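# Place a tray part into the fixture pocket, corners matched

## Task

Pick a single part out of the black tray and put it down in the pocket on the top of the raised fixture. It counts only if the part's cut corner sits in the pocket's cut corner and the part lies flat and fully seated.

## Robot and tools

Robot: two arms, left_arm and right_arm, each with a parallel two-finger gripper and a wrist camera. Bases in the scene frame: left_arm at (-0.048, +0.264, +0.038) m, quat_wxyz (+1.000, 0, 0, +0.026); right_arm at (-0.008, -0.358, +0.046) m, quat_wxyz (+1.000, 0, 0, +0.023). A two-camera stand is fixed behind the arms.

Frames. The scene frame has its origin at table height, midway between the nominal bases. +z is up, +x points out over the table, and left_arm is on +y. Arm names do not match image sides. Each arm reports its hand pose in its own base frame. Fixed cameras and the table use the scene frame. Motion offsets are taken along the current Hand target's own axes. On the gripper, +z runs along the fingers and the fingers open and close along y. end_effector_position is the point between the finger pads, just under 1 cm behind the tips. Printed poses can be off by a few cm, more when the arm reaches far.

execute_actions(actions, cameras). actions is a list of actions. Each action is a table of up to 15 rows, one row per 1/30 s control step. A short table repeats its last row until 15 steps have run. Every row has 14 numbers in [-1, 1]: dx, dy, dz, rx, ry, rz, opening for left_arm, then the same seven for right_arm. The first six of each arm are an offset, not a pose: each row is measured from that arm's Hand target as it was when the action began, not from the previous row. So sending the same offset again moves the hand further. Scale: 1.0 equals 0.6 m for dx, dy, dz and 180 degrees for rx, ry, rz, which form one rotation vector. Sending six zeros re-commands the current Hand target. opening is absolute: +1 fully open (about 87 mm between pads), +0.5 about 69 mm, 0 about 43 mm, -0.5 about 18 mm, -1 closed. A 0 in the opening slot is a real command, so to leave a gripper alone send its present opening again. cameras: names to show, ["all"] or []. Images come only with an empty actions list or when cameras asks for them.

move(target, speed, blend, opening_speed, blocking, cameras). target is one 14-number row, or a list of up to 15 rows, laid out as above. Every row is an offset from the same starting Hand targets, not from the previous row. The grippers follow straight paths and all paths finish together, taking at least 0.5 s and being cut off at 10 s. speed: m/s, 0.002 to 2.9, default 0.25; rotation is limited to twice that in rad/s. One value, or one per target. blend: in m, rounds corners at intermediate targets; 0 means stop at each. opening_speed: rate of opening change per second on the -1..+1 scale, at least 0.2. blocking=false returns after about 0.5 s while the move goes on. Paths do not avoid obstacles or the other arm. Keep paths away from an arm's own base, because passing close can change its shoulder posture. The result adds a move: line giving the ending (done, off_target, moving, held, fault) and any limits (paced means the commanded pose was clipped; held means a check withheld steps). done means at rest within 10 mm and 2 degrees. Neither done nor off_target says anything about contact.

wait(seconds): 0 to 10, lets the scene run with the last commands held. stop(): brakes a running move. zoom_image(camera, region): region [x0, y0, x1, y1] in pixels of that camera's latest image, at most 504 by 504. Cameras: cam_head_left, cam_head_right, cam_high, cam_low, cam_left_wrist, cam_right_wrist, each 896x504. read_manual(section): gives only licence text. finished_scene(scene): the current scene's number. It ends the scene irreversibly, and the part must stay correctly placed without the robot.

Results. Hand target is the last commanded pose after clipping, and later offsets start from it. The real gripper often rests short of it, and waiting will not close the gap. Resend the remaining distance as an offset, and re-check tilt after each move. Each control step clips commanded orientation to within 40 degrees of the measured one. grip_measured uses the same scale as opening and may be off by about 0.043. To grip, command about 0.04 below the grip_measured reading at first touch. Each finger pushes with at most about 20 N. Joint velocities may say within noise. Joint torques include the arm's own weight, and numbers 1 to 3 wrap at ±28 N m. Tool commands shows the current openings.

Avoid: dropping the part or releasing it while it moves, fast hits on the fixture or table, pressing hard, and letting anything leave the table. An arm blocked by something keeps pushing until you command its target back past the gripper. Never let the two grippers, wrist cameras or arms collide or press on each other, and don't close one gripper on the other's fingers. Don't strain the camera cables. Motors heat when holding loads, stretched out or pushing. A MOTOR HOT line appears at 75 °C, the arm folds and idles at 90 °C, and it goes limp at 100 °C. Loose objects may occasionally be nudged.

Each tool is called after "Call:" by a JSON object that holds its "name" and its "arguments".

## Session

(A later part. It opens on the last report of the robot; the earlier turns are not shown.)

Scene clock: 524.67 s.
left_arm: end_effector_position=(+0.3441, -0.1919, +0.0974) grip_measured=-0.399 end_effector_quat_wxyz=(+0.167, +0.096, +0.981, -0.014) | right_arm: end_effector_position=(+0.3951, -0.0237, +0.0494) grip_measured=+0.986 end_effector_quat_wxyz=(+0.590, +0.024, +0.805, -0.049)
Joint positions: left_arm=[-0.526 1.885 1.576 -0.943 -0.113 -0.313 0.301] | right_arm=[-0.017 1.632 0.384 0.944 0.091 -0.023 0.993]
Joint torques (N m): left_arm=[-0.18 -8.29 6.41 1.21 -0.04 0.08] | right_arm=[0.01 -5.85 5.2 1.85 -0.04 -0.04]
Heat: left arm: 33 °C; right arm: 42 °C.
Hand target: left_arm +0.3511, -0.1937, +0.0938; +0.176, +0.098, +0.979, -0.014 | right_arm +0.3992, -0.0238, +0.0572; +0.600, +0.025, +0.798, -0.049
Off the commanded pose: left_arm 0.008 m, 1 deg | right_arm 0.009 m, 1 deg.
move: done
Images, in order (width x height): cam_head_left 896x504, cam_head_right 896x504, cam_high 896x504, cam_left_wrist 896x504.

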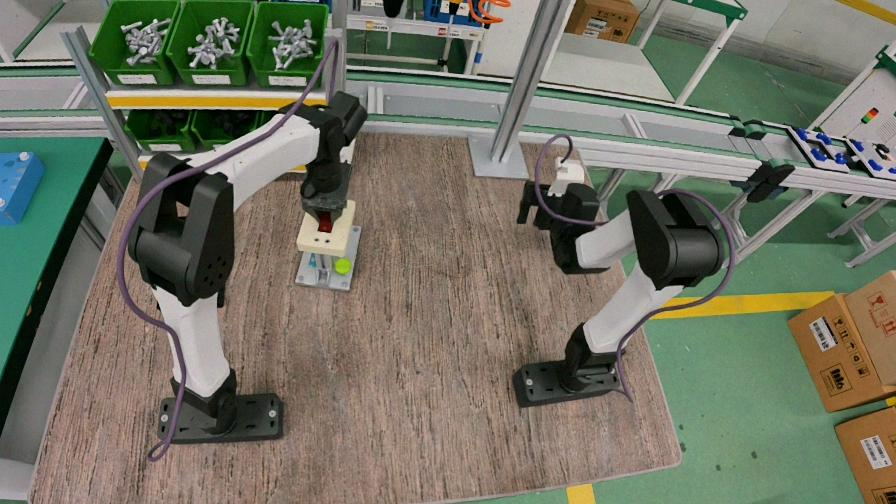

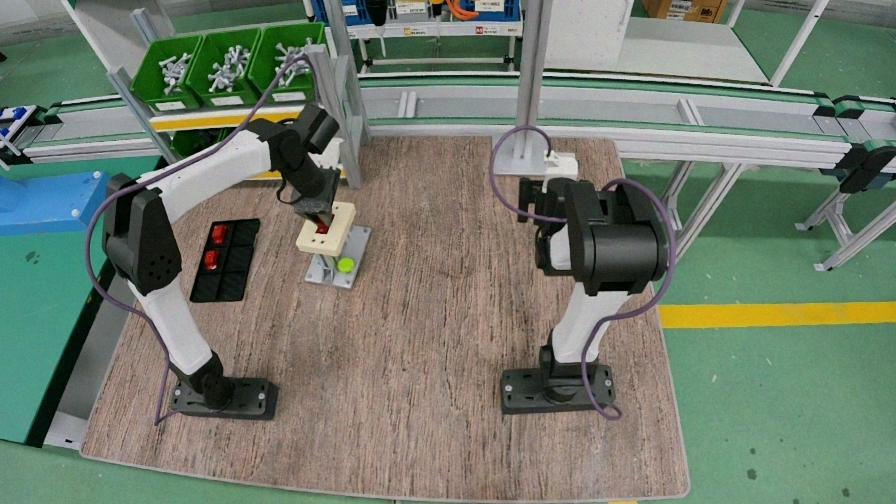

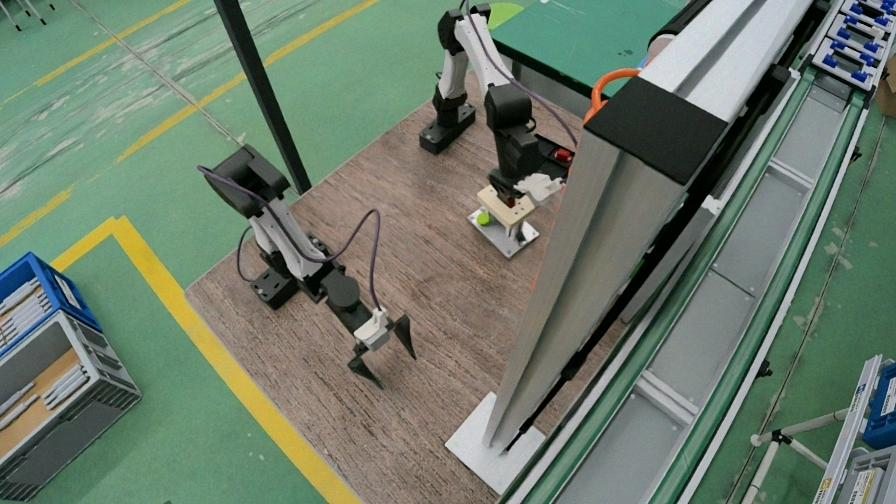

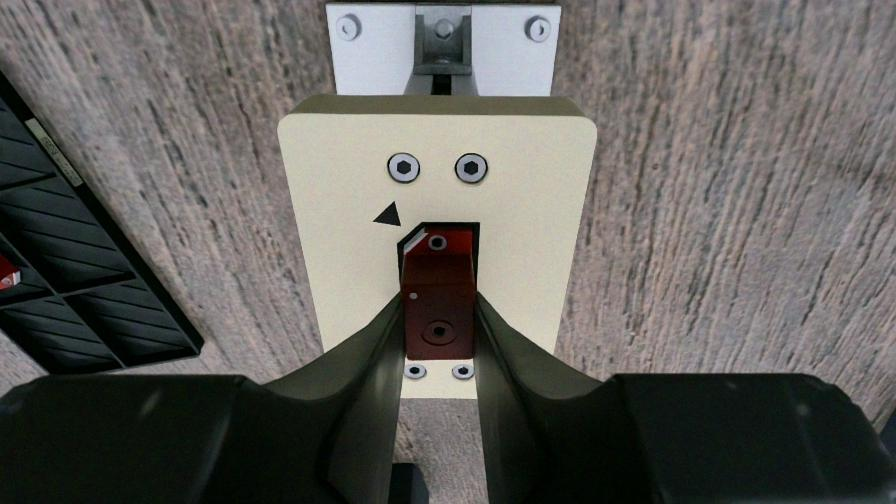

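Call:
{"name": "move", "arguments": {"target": [0.0035,-0.0004,0.0094,0,0,0,-0.46,0,0,0,0,0,0,1], "speed": 0.02, "cameras": ["cam_left_wrist","cam_head_left","cam_high","cam_head_right"]}}

Call:
{"name": "zoom_image", "arguments": {"camera": "cam_left_wrist", "region": [370, 180, 510, 290]}}

Call:
{"name": "zoom_image", "arguments": {"camera": "cam_head_right", "region": [295, 190, 365, 260]}}

Call:
{"name": "zoom_image", "arguments": {"camera": "cam_head_left", "region": [290, 180, 370, 260]}}

Scene clock: 534.07 s.
left_arm: end_effector_position=(+0.3444, -0.1921, +0.0964) grip_measured=-0.399 end_effector_quat_wxyz=(+0.168, +0.096, +0.981, -0.014) | right_arm: end_effector_position=(+0.3951, -0.0237, +0.0494) grip_measured=+0.986 end_effector_quat_wxyz=(+0.590, +0.024, +0.805, -0.049)
Joint positions: left_arm=[-0.526 1.885 1.572 -0.937 -0.113 -0.313 0.301] | right_arm=[-0.017 1.632 0.384 0.944 0.091 -0.023 0.993]
Joint torques (N m): left_arm=[-0.24 -8.08 4.81 1.37 -0.05 0.08] | right_arm=[0.02 -5.85 5.2 1.85 -0.04 -0.03]
Heat: left arm: 33 °C; right arm: 42 °C.
Hand target: left_arm +0.3511, -0.1940, +0.0879; +0.176, +0.098, +0.979, -0.015 | right_arm +0.3992, -0.0238, +0.0572; +0.600, +0.025, +0.798, -0.049
Off the commanded pose: left_arm 0.011 m, 1 deg | right_arm 0.009 m, 1 deg.
move: off_target (left_arm)
Images, in order (width x height): cam_head_left 896x504, cam_head_right 896x504, cam_high 896x504, cam_left_wrist 896x504.

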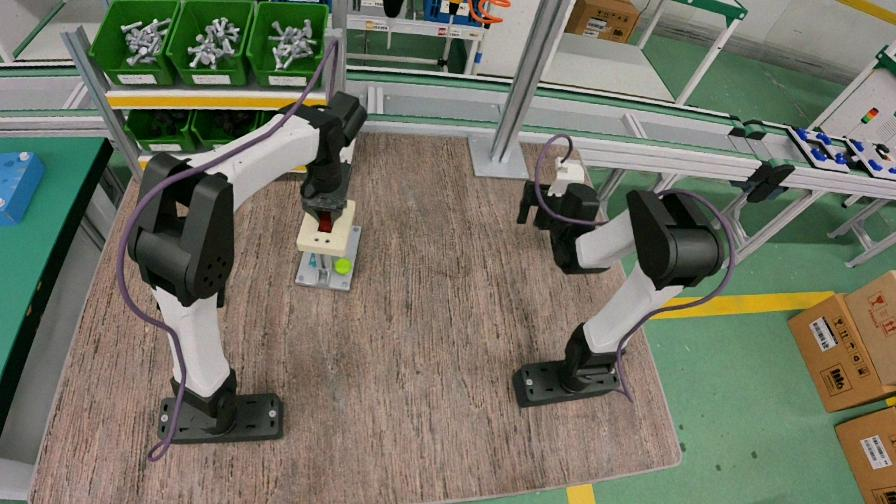

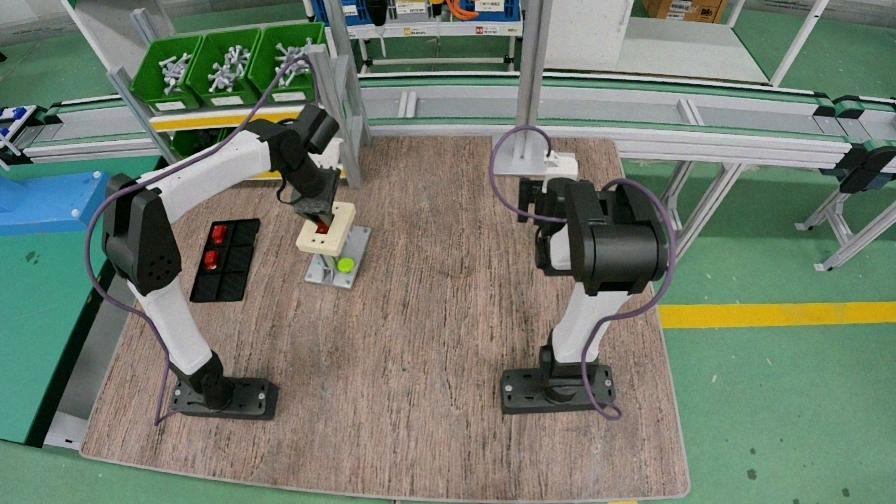

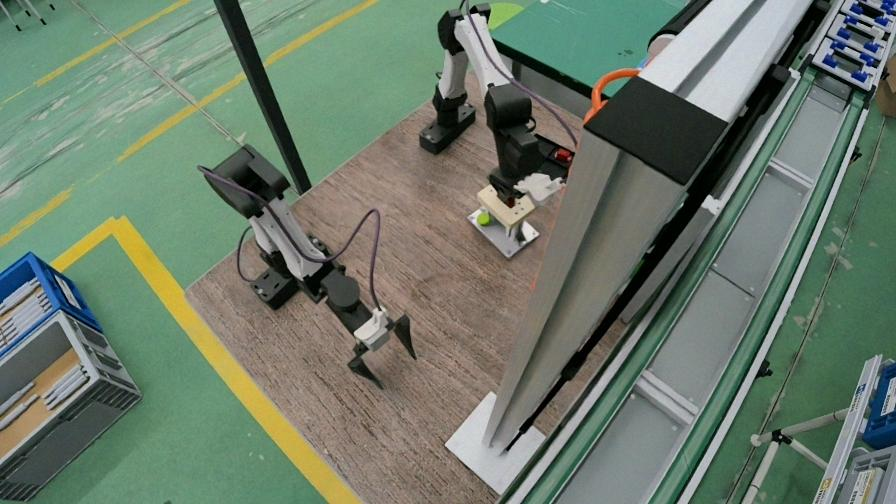

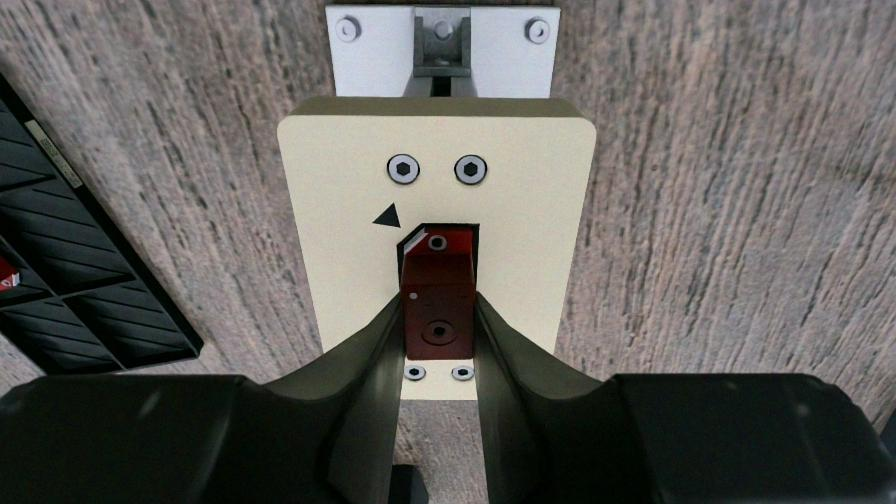

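Scaled by 3.600 from the camera's 896x504 image, which has a finer 1280x720 frame.

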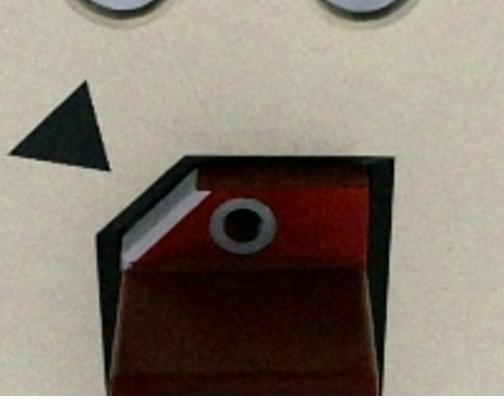

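Scaled by 7.200 from the camera's 896x504 image, which has a finer 1280x720 frame.

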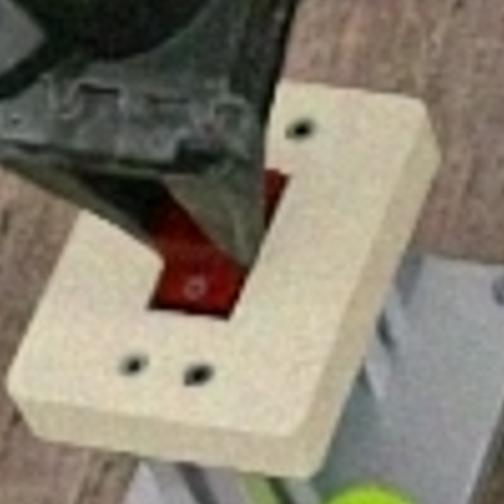

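Scaled by 6.300 from the camera's 896x504 image, which has a finer 1280x720 frame.

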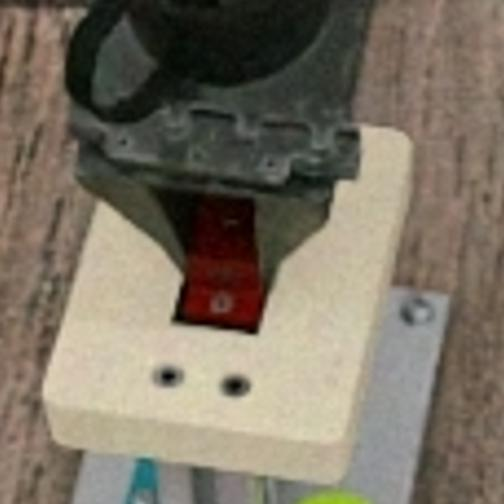

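Call:
{"name": "move", "arguments": {"target": [[-0.0173,0,-0.0469,0,0,0,-0.46,0,0,0,0,0,0,1],[0.0193,0,-0.1352,0,0,0,-0.46,0,0,0,0,0,0,1],[-0.008,-0.0003,-0.0263,0,0,0,-0.46,0,0,0,0,0,0,1]], "speed": 0.1, "cameras": ["cam_left_wrist"]}}

Call:
{"name": "zoom_image", "arguments": {"camera": "cam_left_wrist", "region": [370, 180, 510, 290]}}

Scene clock: 567.53 s.
left_arm: end_effector_position=(+0.3416, -0.1926, +0.1053) grip_measured=-0.399 end_effector_quat_wxyz=(+0.164, +0.097, +0.982, -0.012) | right_arm: end_effector_position=(+0.3951, -0.0237, +0.0494) grip_measured=+0.986 end_effector_quat_wxyz=(+0.590, +0.024, +0.805, -0.049)
Joint positions: left_arm=[-0.531 1.884 1.607 -0.983 -0.114 -0.317 0.301] | right_arm=[-0.017 1.632 0.384 0.944 0.091 -0.023 0.993]
Joint torques (N m): left_arm=[0.1 -8.69 6.78 1.17 -0.04 0.1] | right_arm=[0.02 -5.85 5.2 1.85 -0.04 -0.04]
Heat: left arm: 32 °C; right arm: 42 °C.
Hand target: left_arm +0.3501, -0.1939, +0.1044; +0.176, +0.098, +0.979, -0.014 | right_arm +0.3992, -0.0238, +0.0572; +0.600, +0.025, +0.798, -0.049
Off the commanded pose: left_arm 0.009 m, 1 deg | right_arm 0.009 m, 1 deg.
move: done
Images, in order (width x height): cam_left_wrist 896x504.

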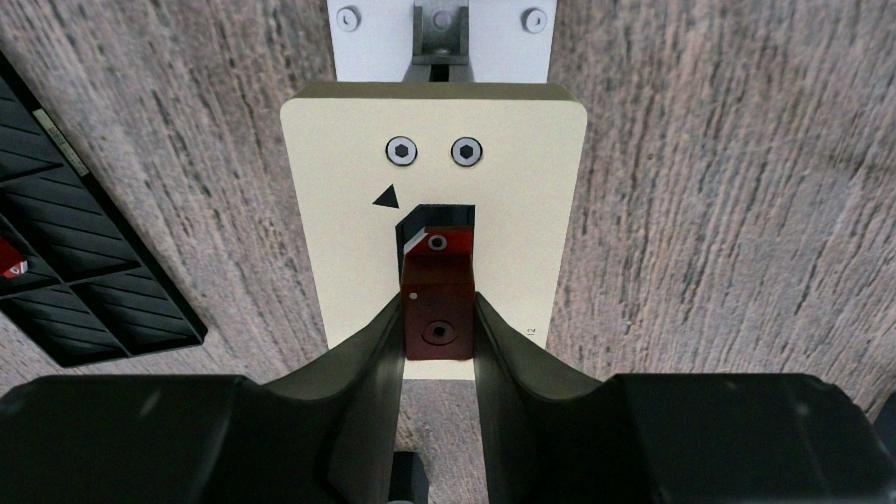

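Scaled by 3.600 from the camera's 896x504 image, which has a finer 1280x720 frame.

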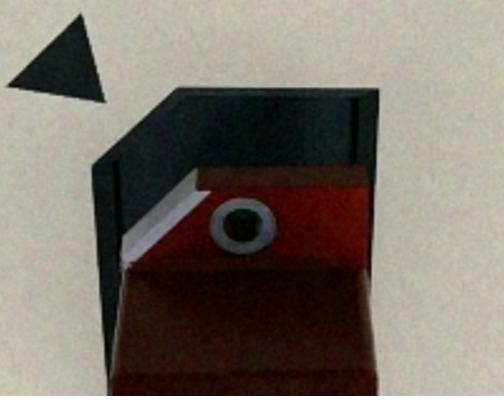

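Call:
{"name": "move", "arguments": {"target": [0.001,0.002,0.0103,0,0,0,-0.46,0,0,0,0,0,0,1], "speed": 0.05, "cameras": ["cam_left_wrist"]}}

Call:
{"name": "zoom_image", "arguments": {"camera": "cam_left_wrist", "region": [370, 180, 510, 290]}}

Scene clock: 577.50 s.
left_arm: end_effector_position=(+0.3442, -0.1921, +0.1022) grip_measured=-0.399 end_effector_quat_wxyz=(+0.168, +0.097, +0.981, -0.013) | right_arm: end_effector_position=(+0.3951, -0.0237, +0.0494) grip_measured=+0.986 end_effector_quat_wxyz=(+0.590, +0.024, +0.805, -0.049)
Joint positions: left_arm=[-0.528 1.884 1.593 -0.96 -0.114 -0.313 0.301] | right_arm=[-0.017 1.632 0.384 0.944 0.091 -0.023 0.993]
Joint torques (N m): left_arm=[0.14 -8.16 6.46 1.21 -0.02 0.1] | right_arm=[0.01 -5.83 5.2 1.84 -0.04 -0.04]
Heat: left arm: 32 °C; right arm: 42 °C.
Hand target: left_arm +0.3519, -0.1931, +0.0983; +0.176, +0.098, +0.979, -0.014 | right_arm +0.3992, -0.0238, +0.0572; +0.600, +0.025, +0.798, -0.049
Off the commanded pose: left_arm 0.009 m, 1 deg | right_arm 0.009 m, 1 deg.
move: done
Images, in order (width x height): cam_left_wrist 896x504.

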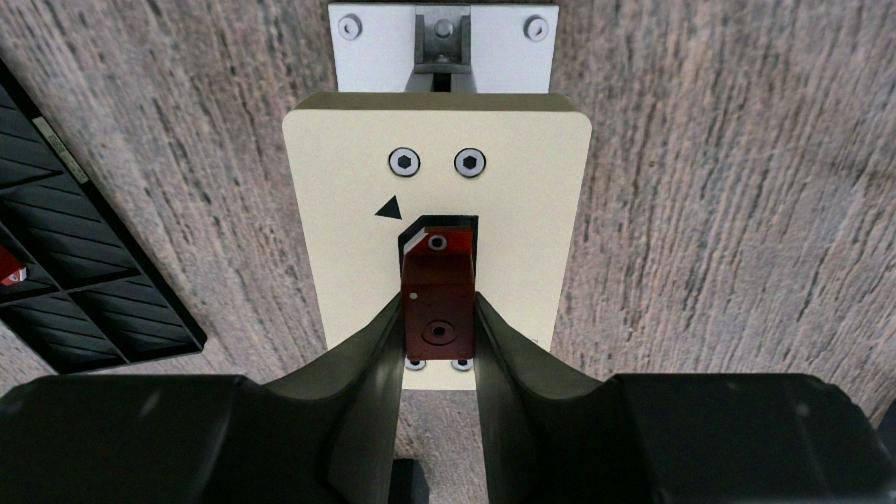

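Scaled by 3.600 from the camera's 896x504 image, which has a finer 1280x720 frame.

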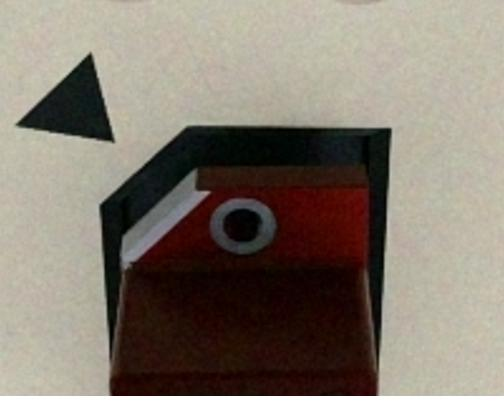

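Call:
{"name": "move", "arguments": {"target": [0.0038,0,0.0012,0,0,0,-0.46,0,0,0,0,0,0,1], "speed": 0.05, "cameras": ["cam_left_wrist"]}}

Call:
{"name": "zoom_image", "arguments": {"camera": "cam_left_wrist", "region": [370, 180, 510, 290]}}

Scene clock: 585.97 s.
left_arm: end_effector_position=(+0.3426, -0.1912, +0.0984) grip_measured=-0.399 end_effector_quat_wxyz=(+0.165, +0.097, +0.981, -0.012) | right_arm: end_effector_position=(+0.3951, -0.0237, +0.0494) grip_measured=+0.986 end_effector_quat_wxyz=(+0.590, +0.024, +0.805, -0.049)
Joint positions: left_arm=[-0.528 1.884 1.579 -0.953 -0.114 -0.313 0.301] | right_arm=[-0.017 1.632 0.384 0.944 0.091 -0.023 0.993]
Joint torques (N m): left_arm=[-0.01 -8.77 6.45 1.18 -0.03 0.09] | right_arm=[0.01 -5.83 5.19 1.85 -0.04 -0.04]
Heat: left arm: 31 °C; right arm: 42 °C.
Hand target: left_arm +0.3500, -0.1928, +0.0969; +0.176, +0.098, +0.979, -0.014 | right_arm +0.3992, -0.0238, +0.0572; +0.600, +0.025, +0.798, -0.049
Off the commanded pose: left_arm 0.008 m, 1 deg | right_arm 0.009 m, 1 deg.
move: done
Images, in order (width x height): cam_left_wrist 896x504.

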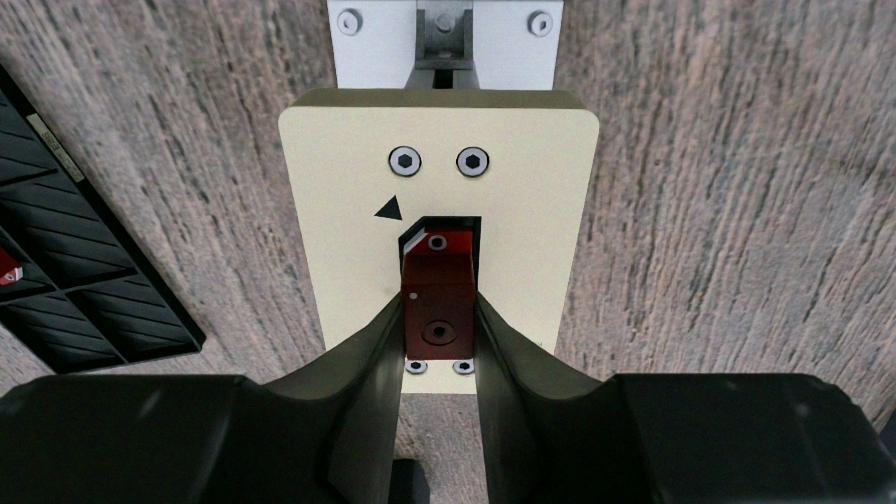

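Scaled by 3.600 from the camera's 896x504 image, which has a finer 1280x720 frame.

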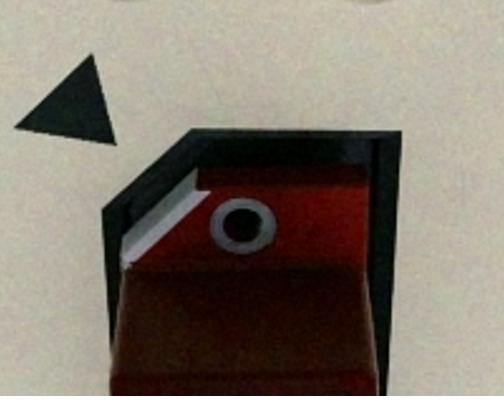

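Call:
{"name": "move", "arguments": {"target": [0.0008,-0.0013,0.0068,0,0,0,-0.46,0,0,0,0,0,0,1], "speed": 0.03, "cameras": ["cam_left_wrist"]}}

Call:
{"name": "zoom_image", "arguments": {"camera": "cam_left_wrist", "region": [370, 180, 510, 290]}}

Scene clock: 593.57 s.
left_arm: end_effector_position=(+0.3444, -0.1923, +0.0975) grip_measured=-0.399 end_effector_quat_wxyz=(+0.169, +0.096, +0.981, -0.014) | right_arm: end_effector_position=(+0.3951, -0.0237, +0.0494) grip_measured=+0.986 end_effector_quat_wxyz=(+0.590, +0.024, +0.805, -0.049)
Joint positions: left_arm=[-0.528 1.884 1.574 -0.939 -0.114 -0.313 0.301] | right_arm=[-0.017 1.632 0.384 0.944 0.091 -0.023 0.993]
Joint torques (N m): left_arm=[-0.1 -8.23 6.13 1.21 -0.03 0.08] | right_arm=[0.01 -5.85 5.19 1.85 -0.04 -0.04]
Heat: left arm: 31 °C; right arm: 43 °C.
Hand target: left_arm +0.3508, -0.1937, +0.0929; +0.176, +0.098, +0.979, -0.014 | right_arm +0.3992, -0.0238, +0.0572; +0.600, +0.025, +0.798, -0.049
Off the commanded pose: left_arm 0.008 m, 1 deg | right_arm 0.009 m, 1 deg.
move: done
Images, in order (width x height): cam_left_wrist 896x504.

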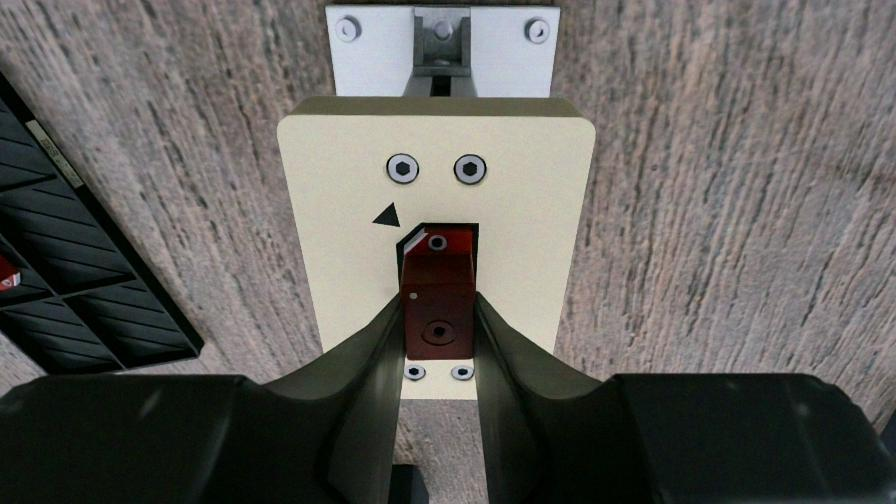

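Scaled by 3.600 from the camera's 896x504 image, which has a finer 1280x720 frame.

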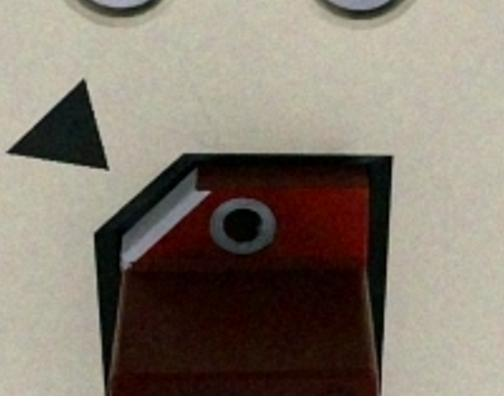

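Call:
{"name": "move", "arguments": {"target": [0.0022,-0.0005,0.001,0,0,0,-0.46,0,0,0,0,0,0,1], "speed": 0.03, "cameras": ["cam_left_wrist"]}}

Call:
{"name": "zoom_image", "arguments": {"camera": "cam_left_wrist", "region": [370, 180, 510, 290]}}

Scene clock: 603.87 s.
left_arm: end_effector_position=(+0.3444, -0.1922, +0.0969) grip_measured=-0.399 end_effector_quat_wxyz=(+0.169, +0.096, +0.981, -0.014) | right_arm: end_effector_position=(+0.3951, -0.0237, +0.0494) grip_measured=+0.986 end_effector_quat_wxyz=(+0.590, +0.024, +0.805, -0.049)
Joint positions: left_arm=[-0.528 1.884 1.572 -0.937 -0.114 -0.313 0.301] | right_arm=[-0.017 1.632 0.384 0.944 0.091 -0.023 0.993]
Joint torques (N m): left_arm=[-0.27 -8.5 5.56 1.24 -0.04 0.07] | right_arm=[0.02 -5.85 5.19 1.85 -0.04 -0.04]
Heat: left arm: 31 °C; right arm: 43 °C.
Hand target: left_arm +0.3497, -0.1937, +0.0918; +0.176, +0.098, +0.979, -0.014 | right_arm +0.3992, -0.0238, +0.0572; +0.600, +0.025, +0.798, -0.049
Off the commanded pose: left_arm 0.008 m, 1 deg | right_arm 0.009 m, 1 deg.
move: done
Images, in order (width x height): cam_left_wrist 896x504.

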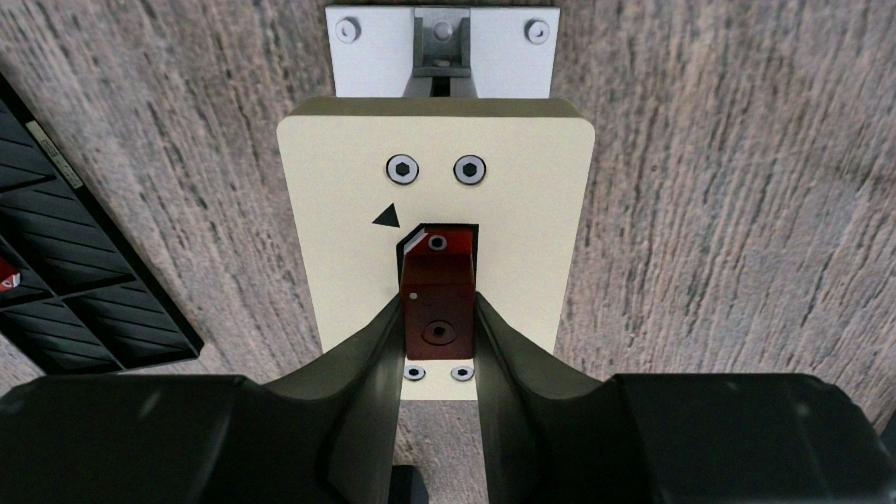

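Scaled by 3.600 from the camera's 896x504 image, which has a finer 1280x720 frame.

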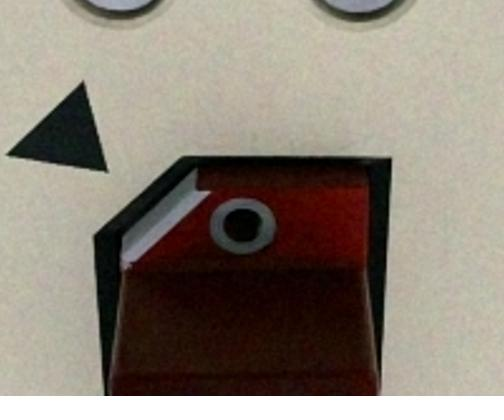

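Call:
{"name": "move", "arguments": {"target": [0.0023,-0.0003,-0.0009,0,0,0,-0.46,0,0,0,0,0,0,1], "speed": 0.03, "cameras": ["cam_left_wrist"]}}

Call:
{"name": "zoom_image", "arguments": {"camera": "cam_left_wrist", "region": [370, 180, 510, 290]}}

Scene clock: 608.97 s.
left_arm: end_effector_position=(+0.3444, -0.1922, +0.0967) grip_measured=-0.399 end_effector_quat_wxyz=(+0.169, +0.096, +0.981, -0.014) | right_arm: end_effector_position=(+0.3951, -0.0237, +0.0494) grip_measured=+0.986 end_effector_quat_wxyz=(+0.590, +0.024, +0.805, -0.049)
Joint positions: left_arm=[-0.528 1.884 1.571 -0.936 -0.114 -0.313 0.301] | right_arm=[-0.017 1.632 0.384 0.944 0.091 -0.023 0.993]
Joint torques (N m): left_arm=[-0.42 -8.99 5.01 1.24 -0.04 0.05] | right_arm=[0.01 -5.85 5.19 1.85 -0.04 -0.04]
Heat: left arm: 31 °C; right arm: 43 °C.
Hand target: left_arm +0.3482, -0.1936, +0.0919; +0.176, +0.098, +0.979, -0.014 | right_arm +0.3992, -0.0238, +0.0572; +0.600, +0.025, +0.798, -0.049
Off the commanded pose: left_arm 0.006 m, 1 deg | right_arm 0.009 m, 1 deg.
move: done
Images, in order (width x height): cam_left_wrist 896x504.

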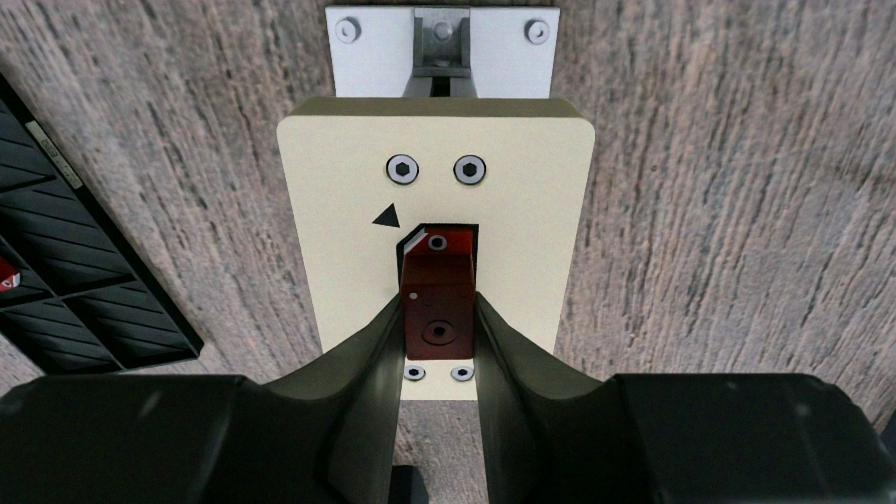

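Scaled by 3.600 from the camera's 896x504 image, which has a finer 1280x720 frame.

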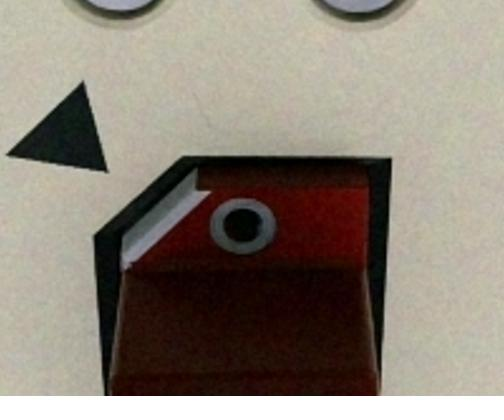

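Call:
{"name": "move", "arguments": {"target": [0.0035,0,0.001,0,0,0,-0.46,0,0,0,0,0,0,1], "speed": 0.03, "cameras": ["cam_left_wrist","cam_head_left","cam_head_right"]}}

Call:
{"name": "zoom_image", "arguments": {"camera": "cam_left_wrist", "region": [370, 180, 510, 290]}}

Call:
{"name": "zoom_image", "arguments": {"camera": "cam_head_right", "region": [305, 200, 355, 250]}}

Call:
{"name": "zoom_image", "arguments": {"camera": "cam_head_left", "region": [305, 200, 355, 250]}}

Scene clock: 614.90 s.
left_arm: end_effector_position=(+0.3443, -0.1922, +0.0962) grip_measured=-0.399 end_effector_quat_wxyz=(+0.169, +0.096, +0.981, -0.014) | right_arm: end_effector_position=(+0.3951, -0.0237, +0.0494) grip_measured=+0.986 end_effector_quat_wxyz=(+0.590, +0.024, +0.805, -0.049)
Joint positions: left_arm=[-0.528 1.884 1.569 -0.934 -0.114 -0.313 0.301] | right_arm=[-0.017 1.632 0.384 0.944 0.091 -0.023 0.993]
Joint torques (N m): left_arm=[-0.57 -9.57 4 1.29 -0.05 0.03] | right_arm=[0.02 -5.85 5.19 1.84 -0.04 -0.04]
Heat: left arm: 31 °C; right arm: 43 °C.
Hand target: left_arm +0.3466, -0.1933, +0.0906; +0.176, +0.098, +0.979, -0.014 | right_arm +0.3992, -0.0238, +0.0572; +0.600, +0.025, +0.798, -0.049
Off the commanded pose: left_arm 0.006 m, 1 deg | right_arm 0.009 m, 1 deg.
move: done
Images, in order (width x height): cam_head_left 896x504, cam_head_right 896x504, cam_left_wrist 896x504.

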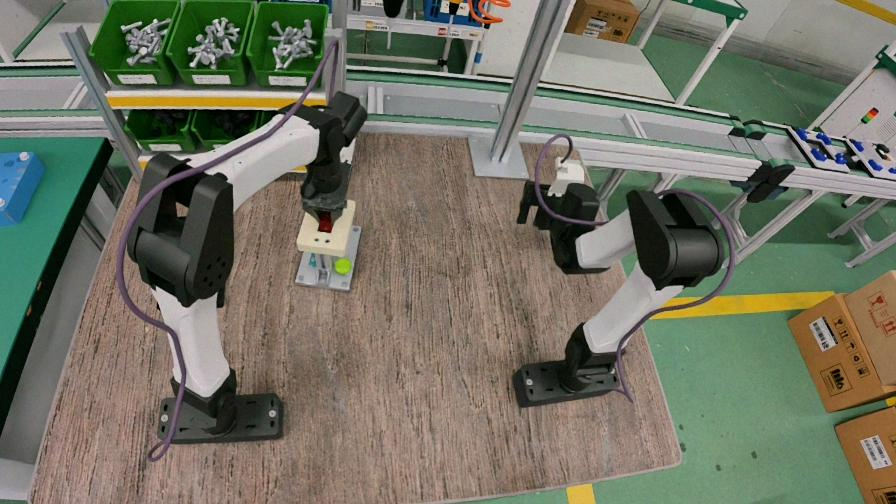

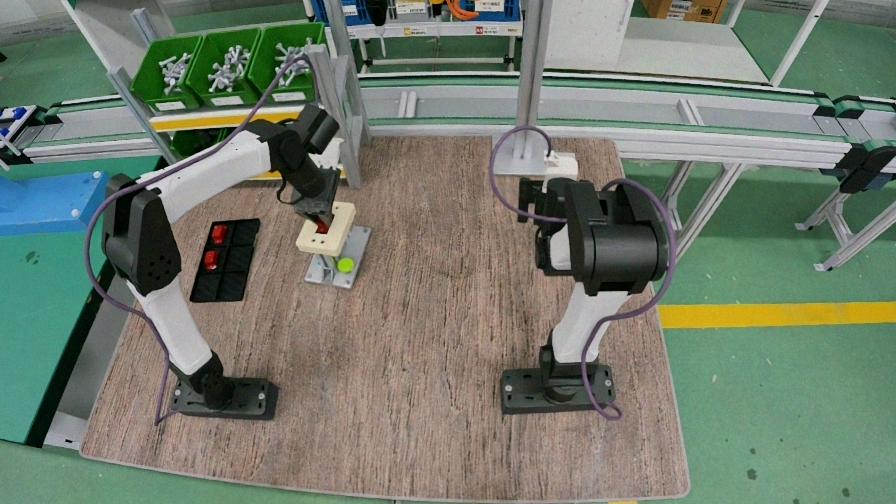

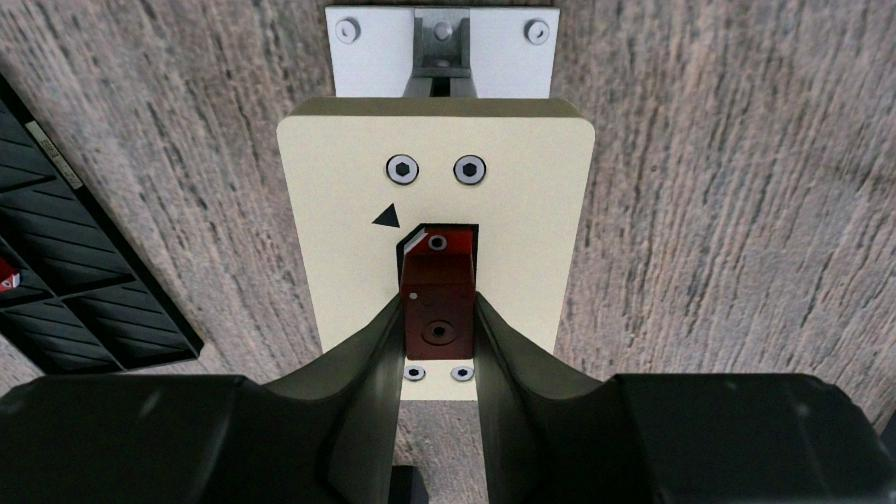

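Scaled by 3.600 from the camera's 896x504 image, which has a finer 1280x720 frame.

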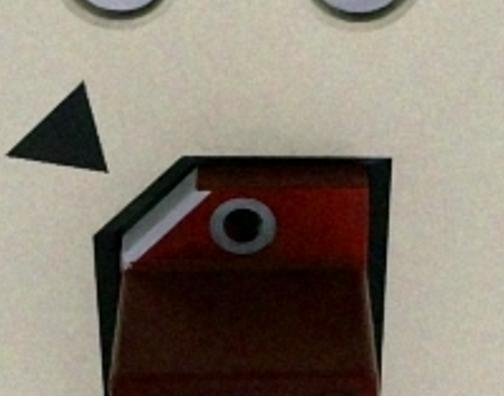

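Scaled by 10.080 from the camera's 896x504 image, which has a finer 1280x720 frame.

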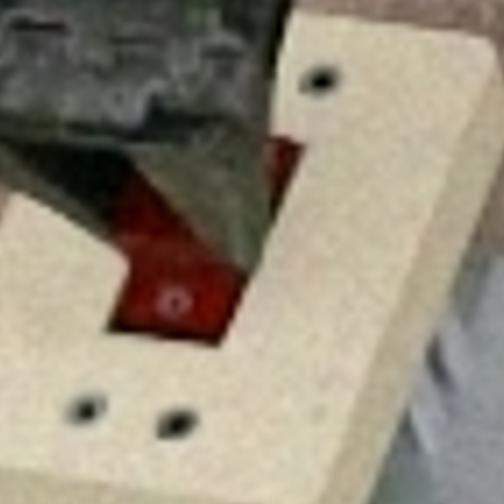

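Scaled by 10.080 from the camera's 896x504 image, which has a finer 1280x720 frame.

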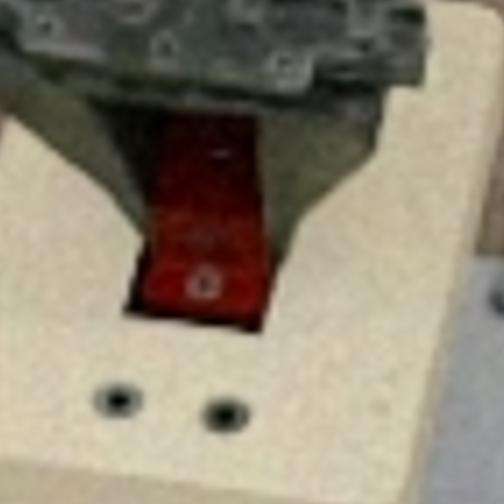

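Call:
{"name": "move", "arguments": {"target": [[-0.0015,0,-0.0039,0,0,0,-0.46,0,0,0,0,0,0,1],[-0.0015,0,-0.0039,0,0,0,-0.25,0,0,0,0,0,0,1]], "speed": 0.03, "opening_speed": 0.2, "cameras": ["cam_left_wrist","cam_head_left","cam_head_right"]}}

Call:
{"name": "zoom_image", "arguments": {"camera": "cam_left_wrist", "region": [370, 180, 510, 290]}}

Call:
{"name": "zoom_image", "arguments": {"camera": "cam_head_right", "region": [305, 200, 355, 250]}}

Call:
{"name": "zoom_image", "arguments": {"camera": "cam_head_left", "region": [305, 200, 355, 250]}}

Scene clock: 648.80 s.
left_arm: end_effector_position=(+0.3451, -0.1909, +0.0963) grip_measured=-0.250 end_effector_quat_wxyz=(+0.171, +0.096, +0.981, -0.010) | right_arm: end_effector_position=(+0.3951, -0.0237, +0.0494) grip_measured=+0.986 end_effector_quat_wxyz=(+0.590, +0.024, +0.805, -0.049)
Joint positions: left_arm=[-0.528 1.884 1.569 -0.934 -0.123 -0.313 0.375] | right_arm=[-0.017 1.632 0.384 0.944 0.091 -0.023 0.993]
Joint torques (N m): left_arm=[-0.57 -9.63 4.83 1.2 0.05 0.03] | right_arm=[0.01 -5.85 5.19 1.84 -0.04 -0.04]
Heat: left arm: 32 °C; right arm: 43 °C.
Hand target: left_arm +0.3466, -0.1933, +0.0931; +0.176, +0.098, +0.979, -0.014 | right_arm +0.3992, -0.0238, +0.0572; +0.600, +0.025, +0.798, -0.049
Off the commanded pose: left_arm 0.004 m, 1 deg | right_arm 0.009 m, 1 deg.
move: done
Images, in order (width x height): cam_head_left 896x504, cam_head_right 896x504, cam_left_wrist 896x504.

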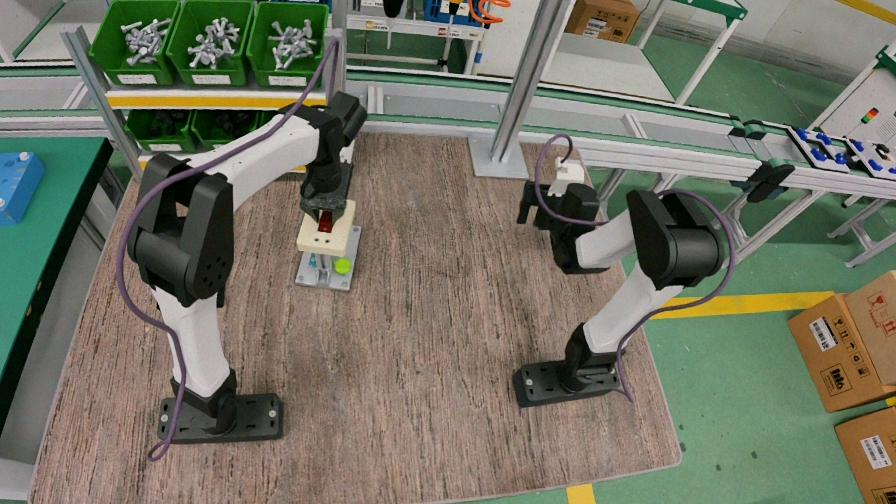

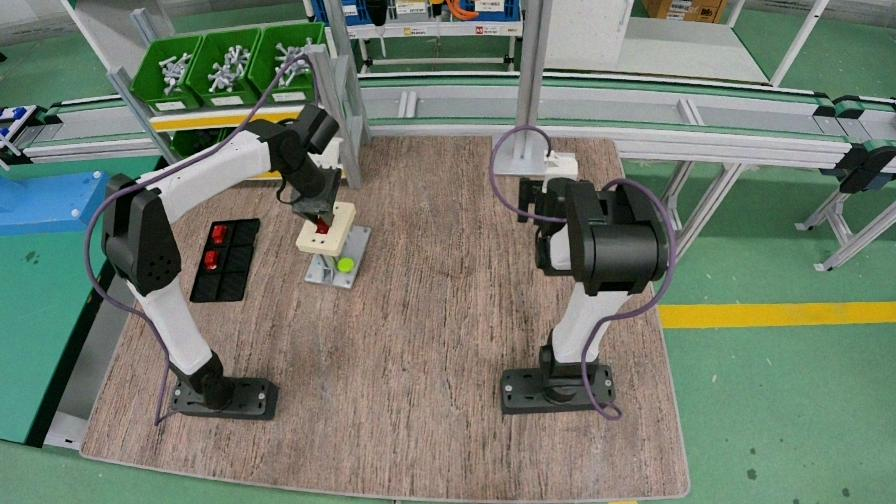

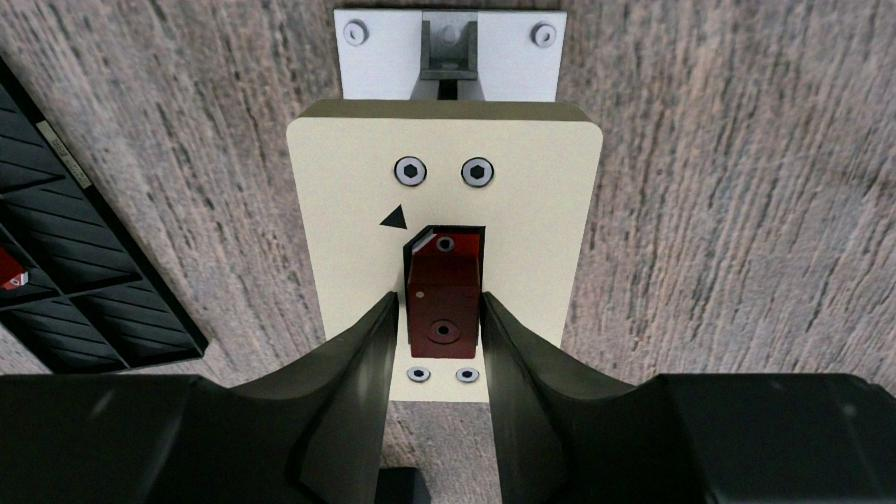

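Scaled by 3.600 from the camera's 896x504 image, which has a finer 1280x720 frame.

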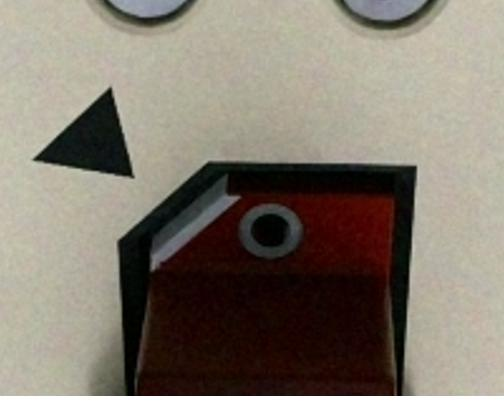

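Scaled by 10.080 from the camera's 896x504 image, which has a finer 1280x720 frame.

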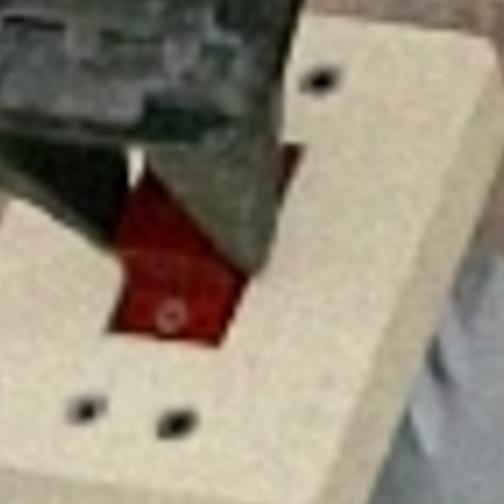

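Scaled by 10.080 from the camera's 896x504 image, which has a finer 1280x720 frame.

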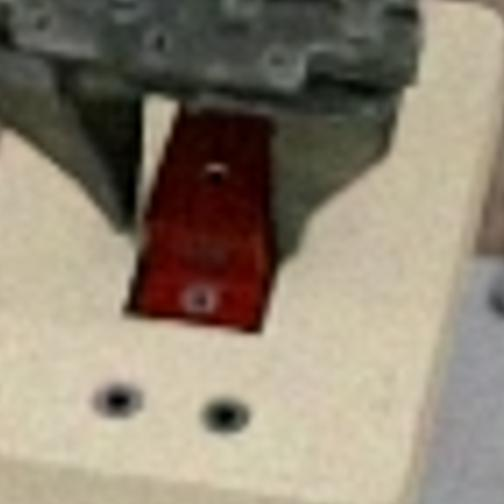

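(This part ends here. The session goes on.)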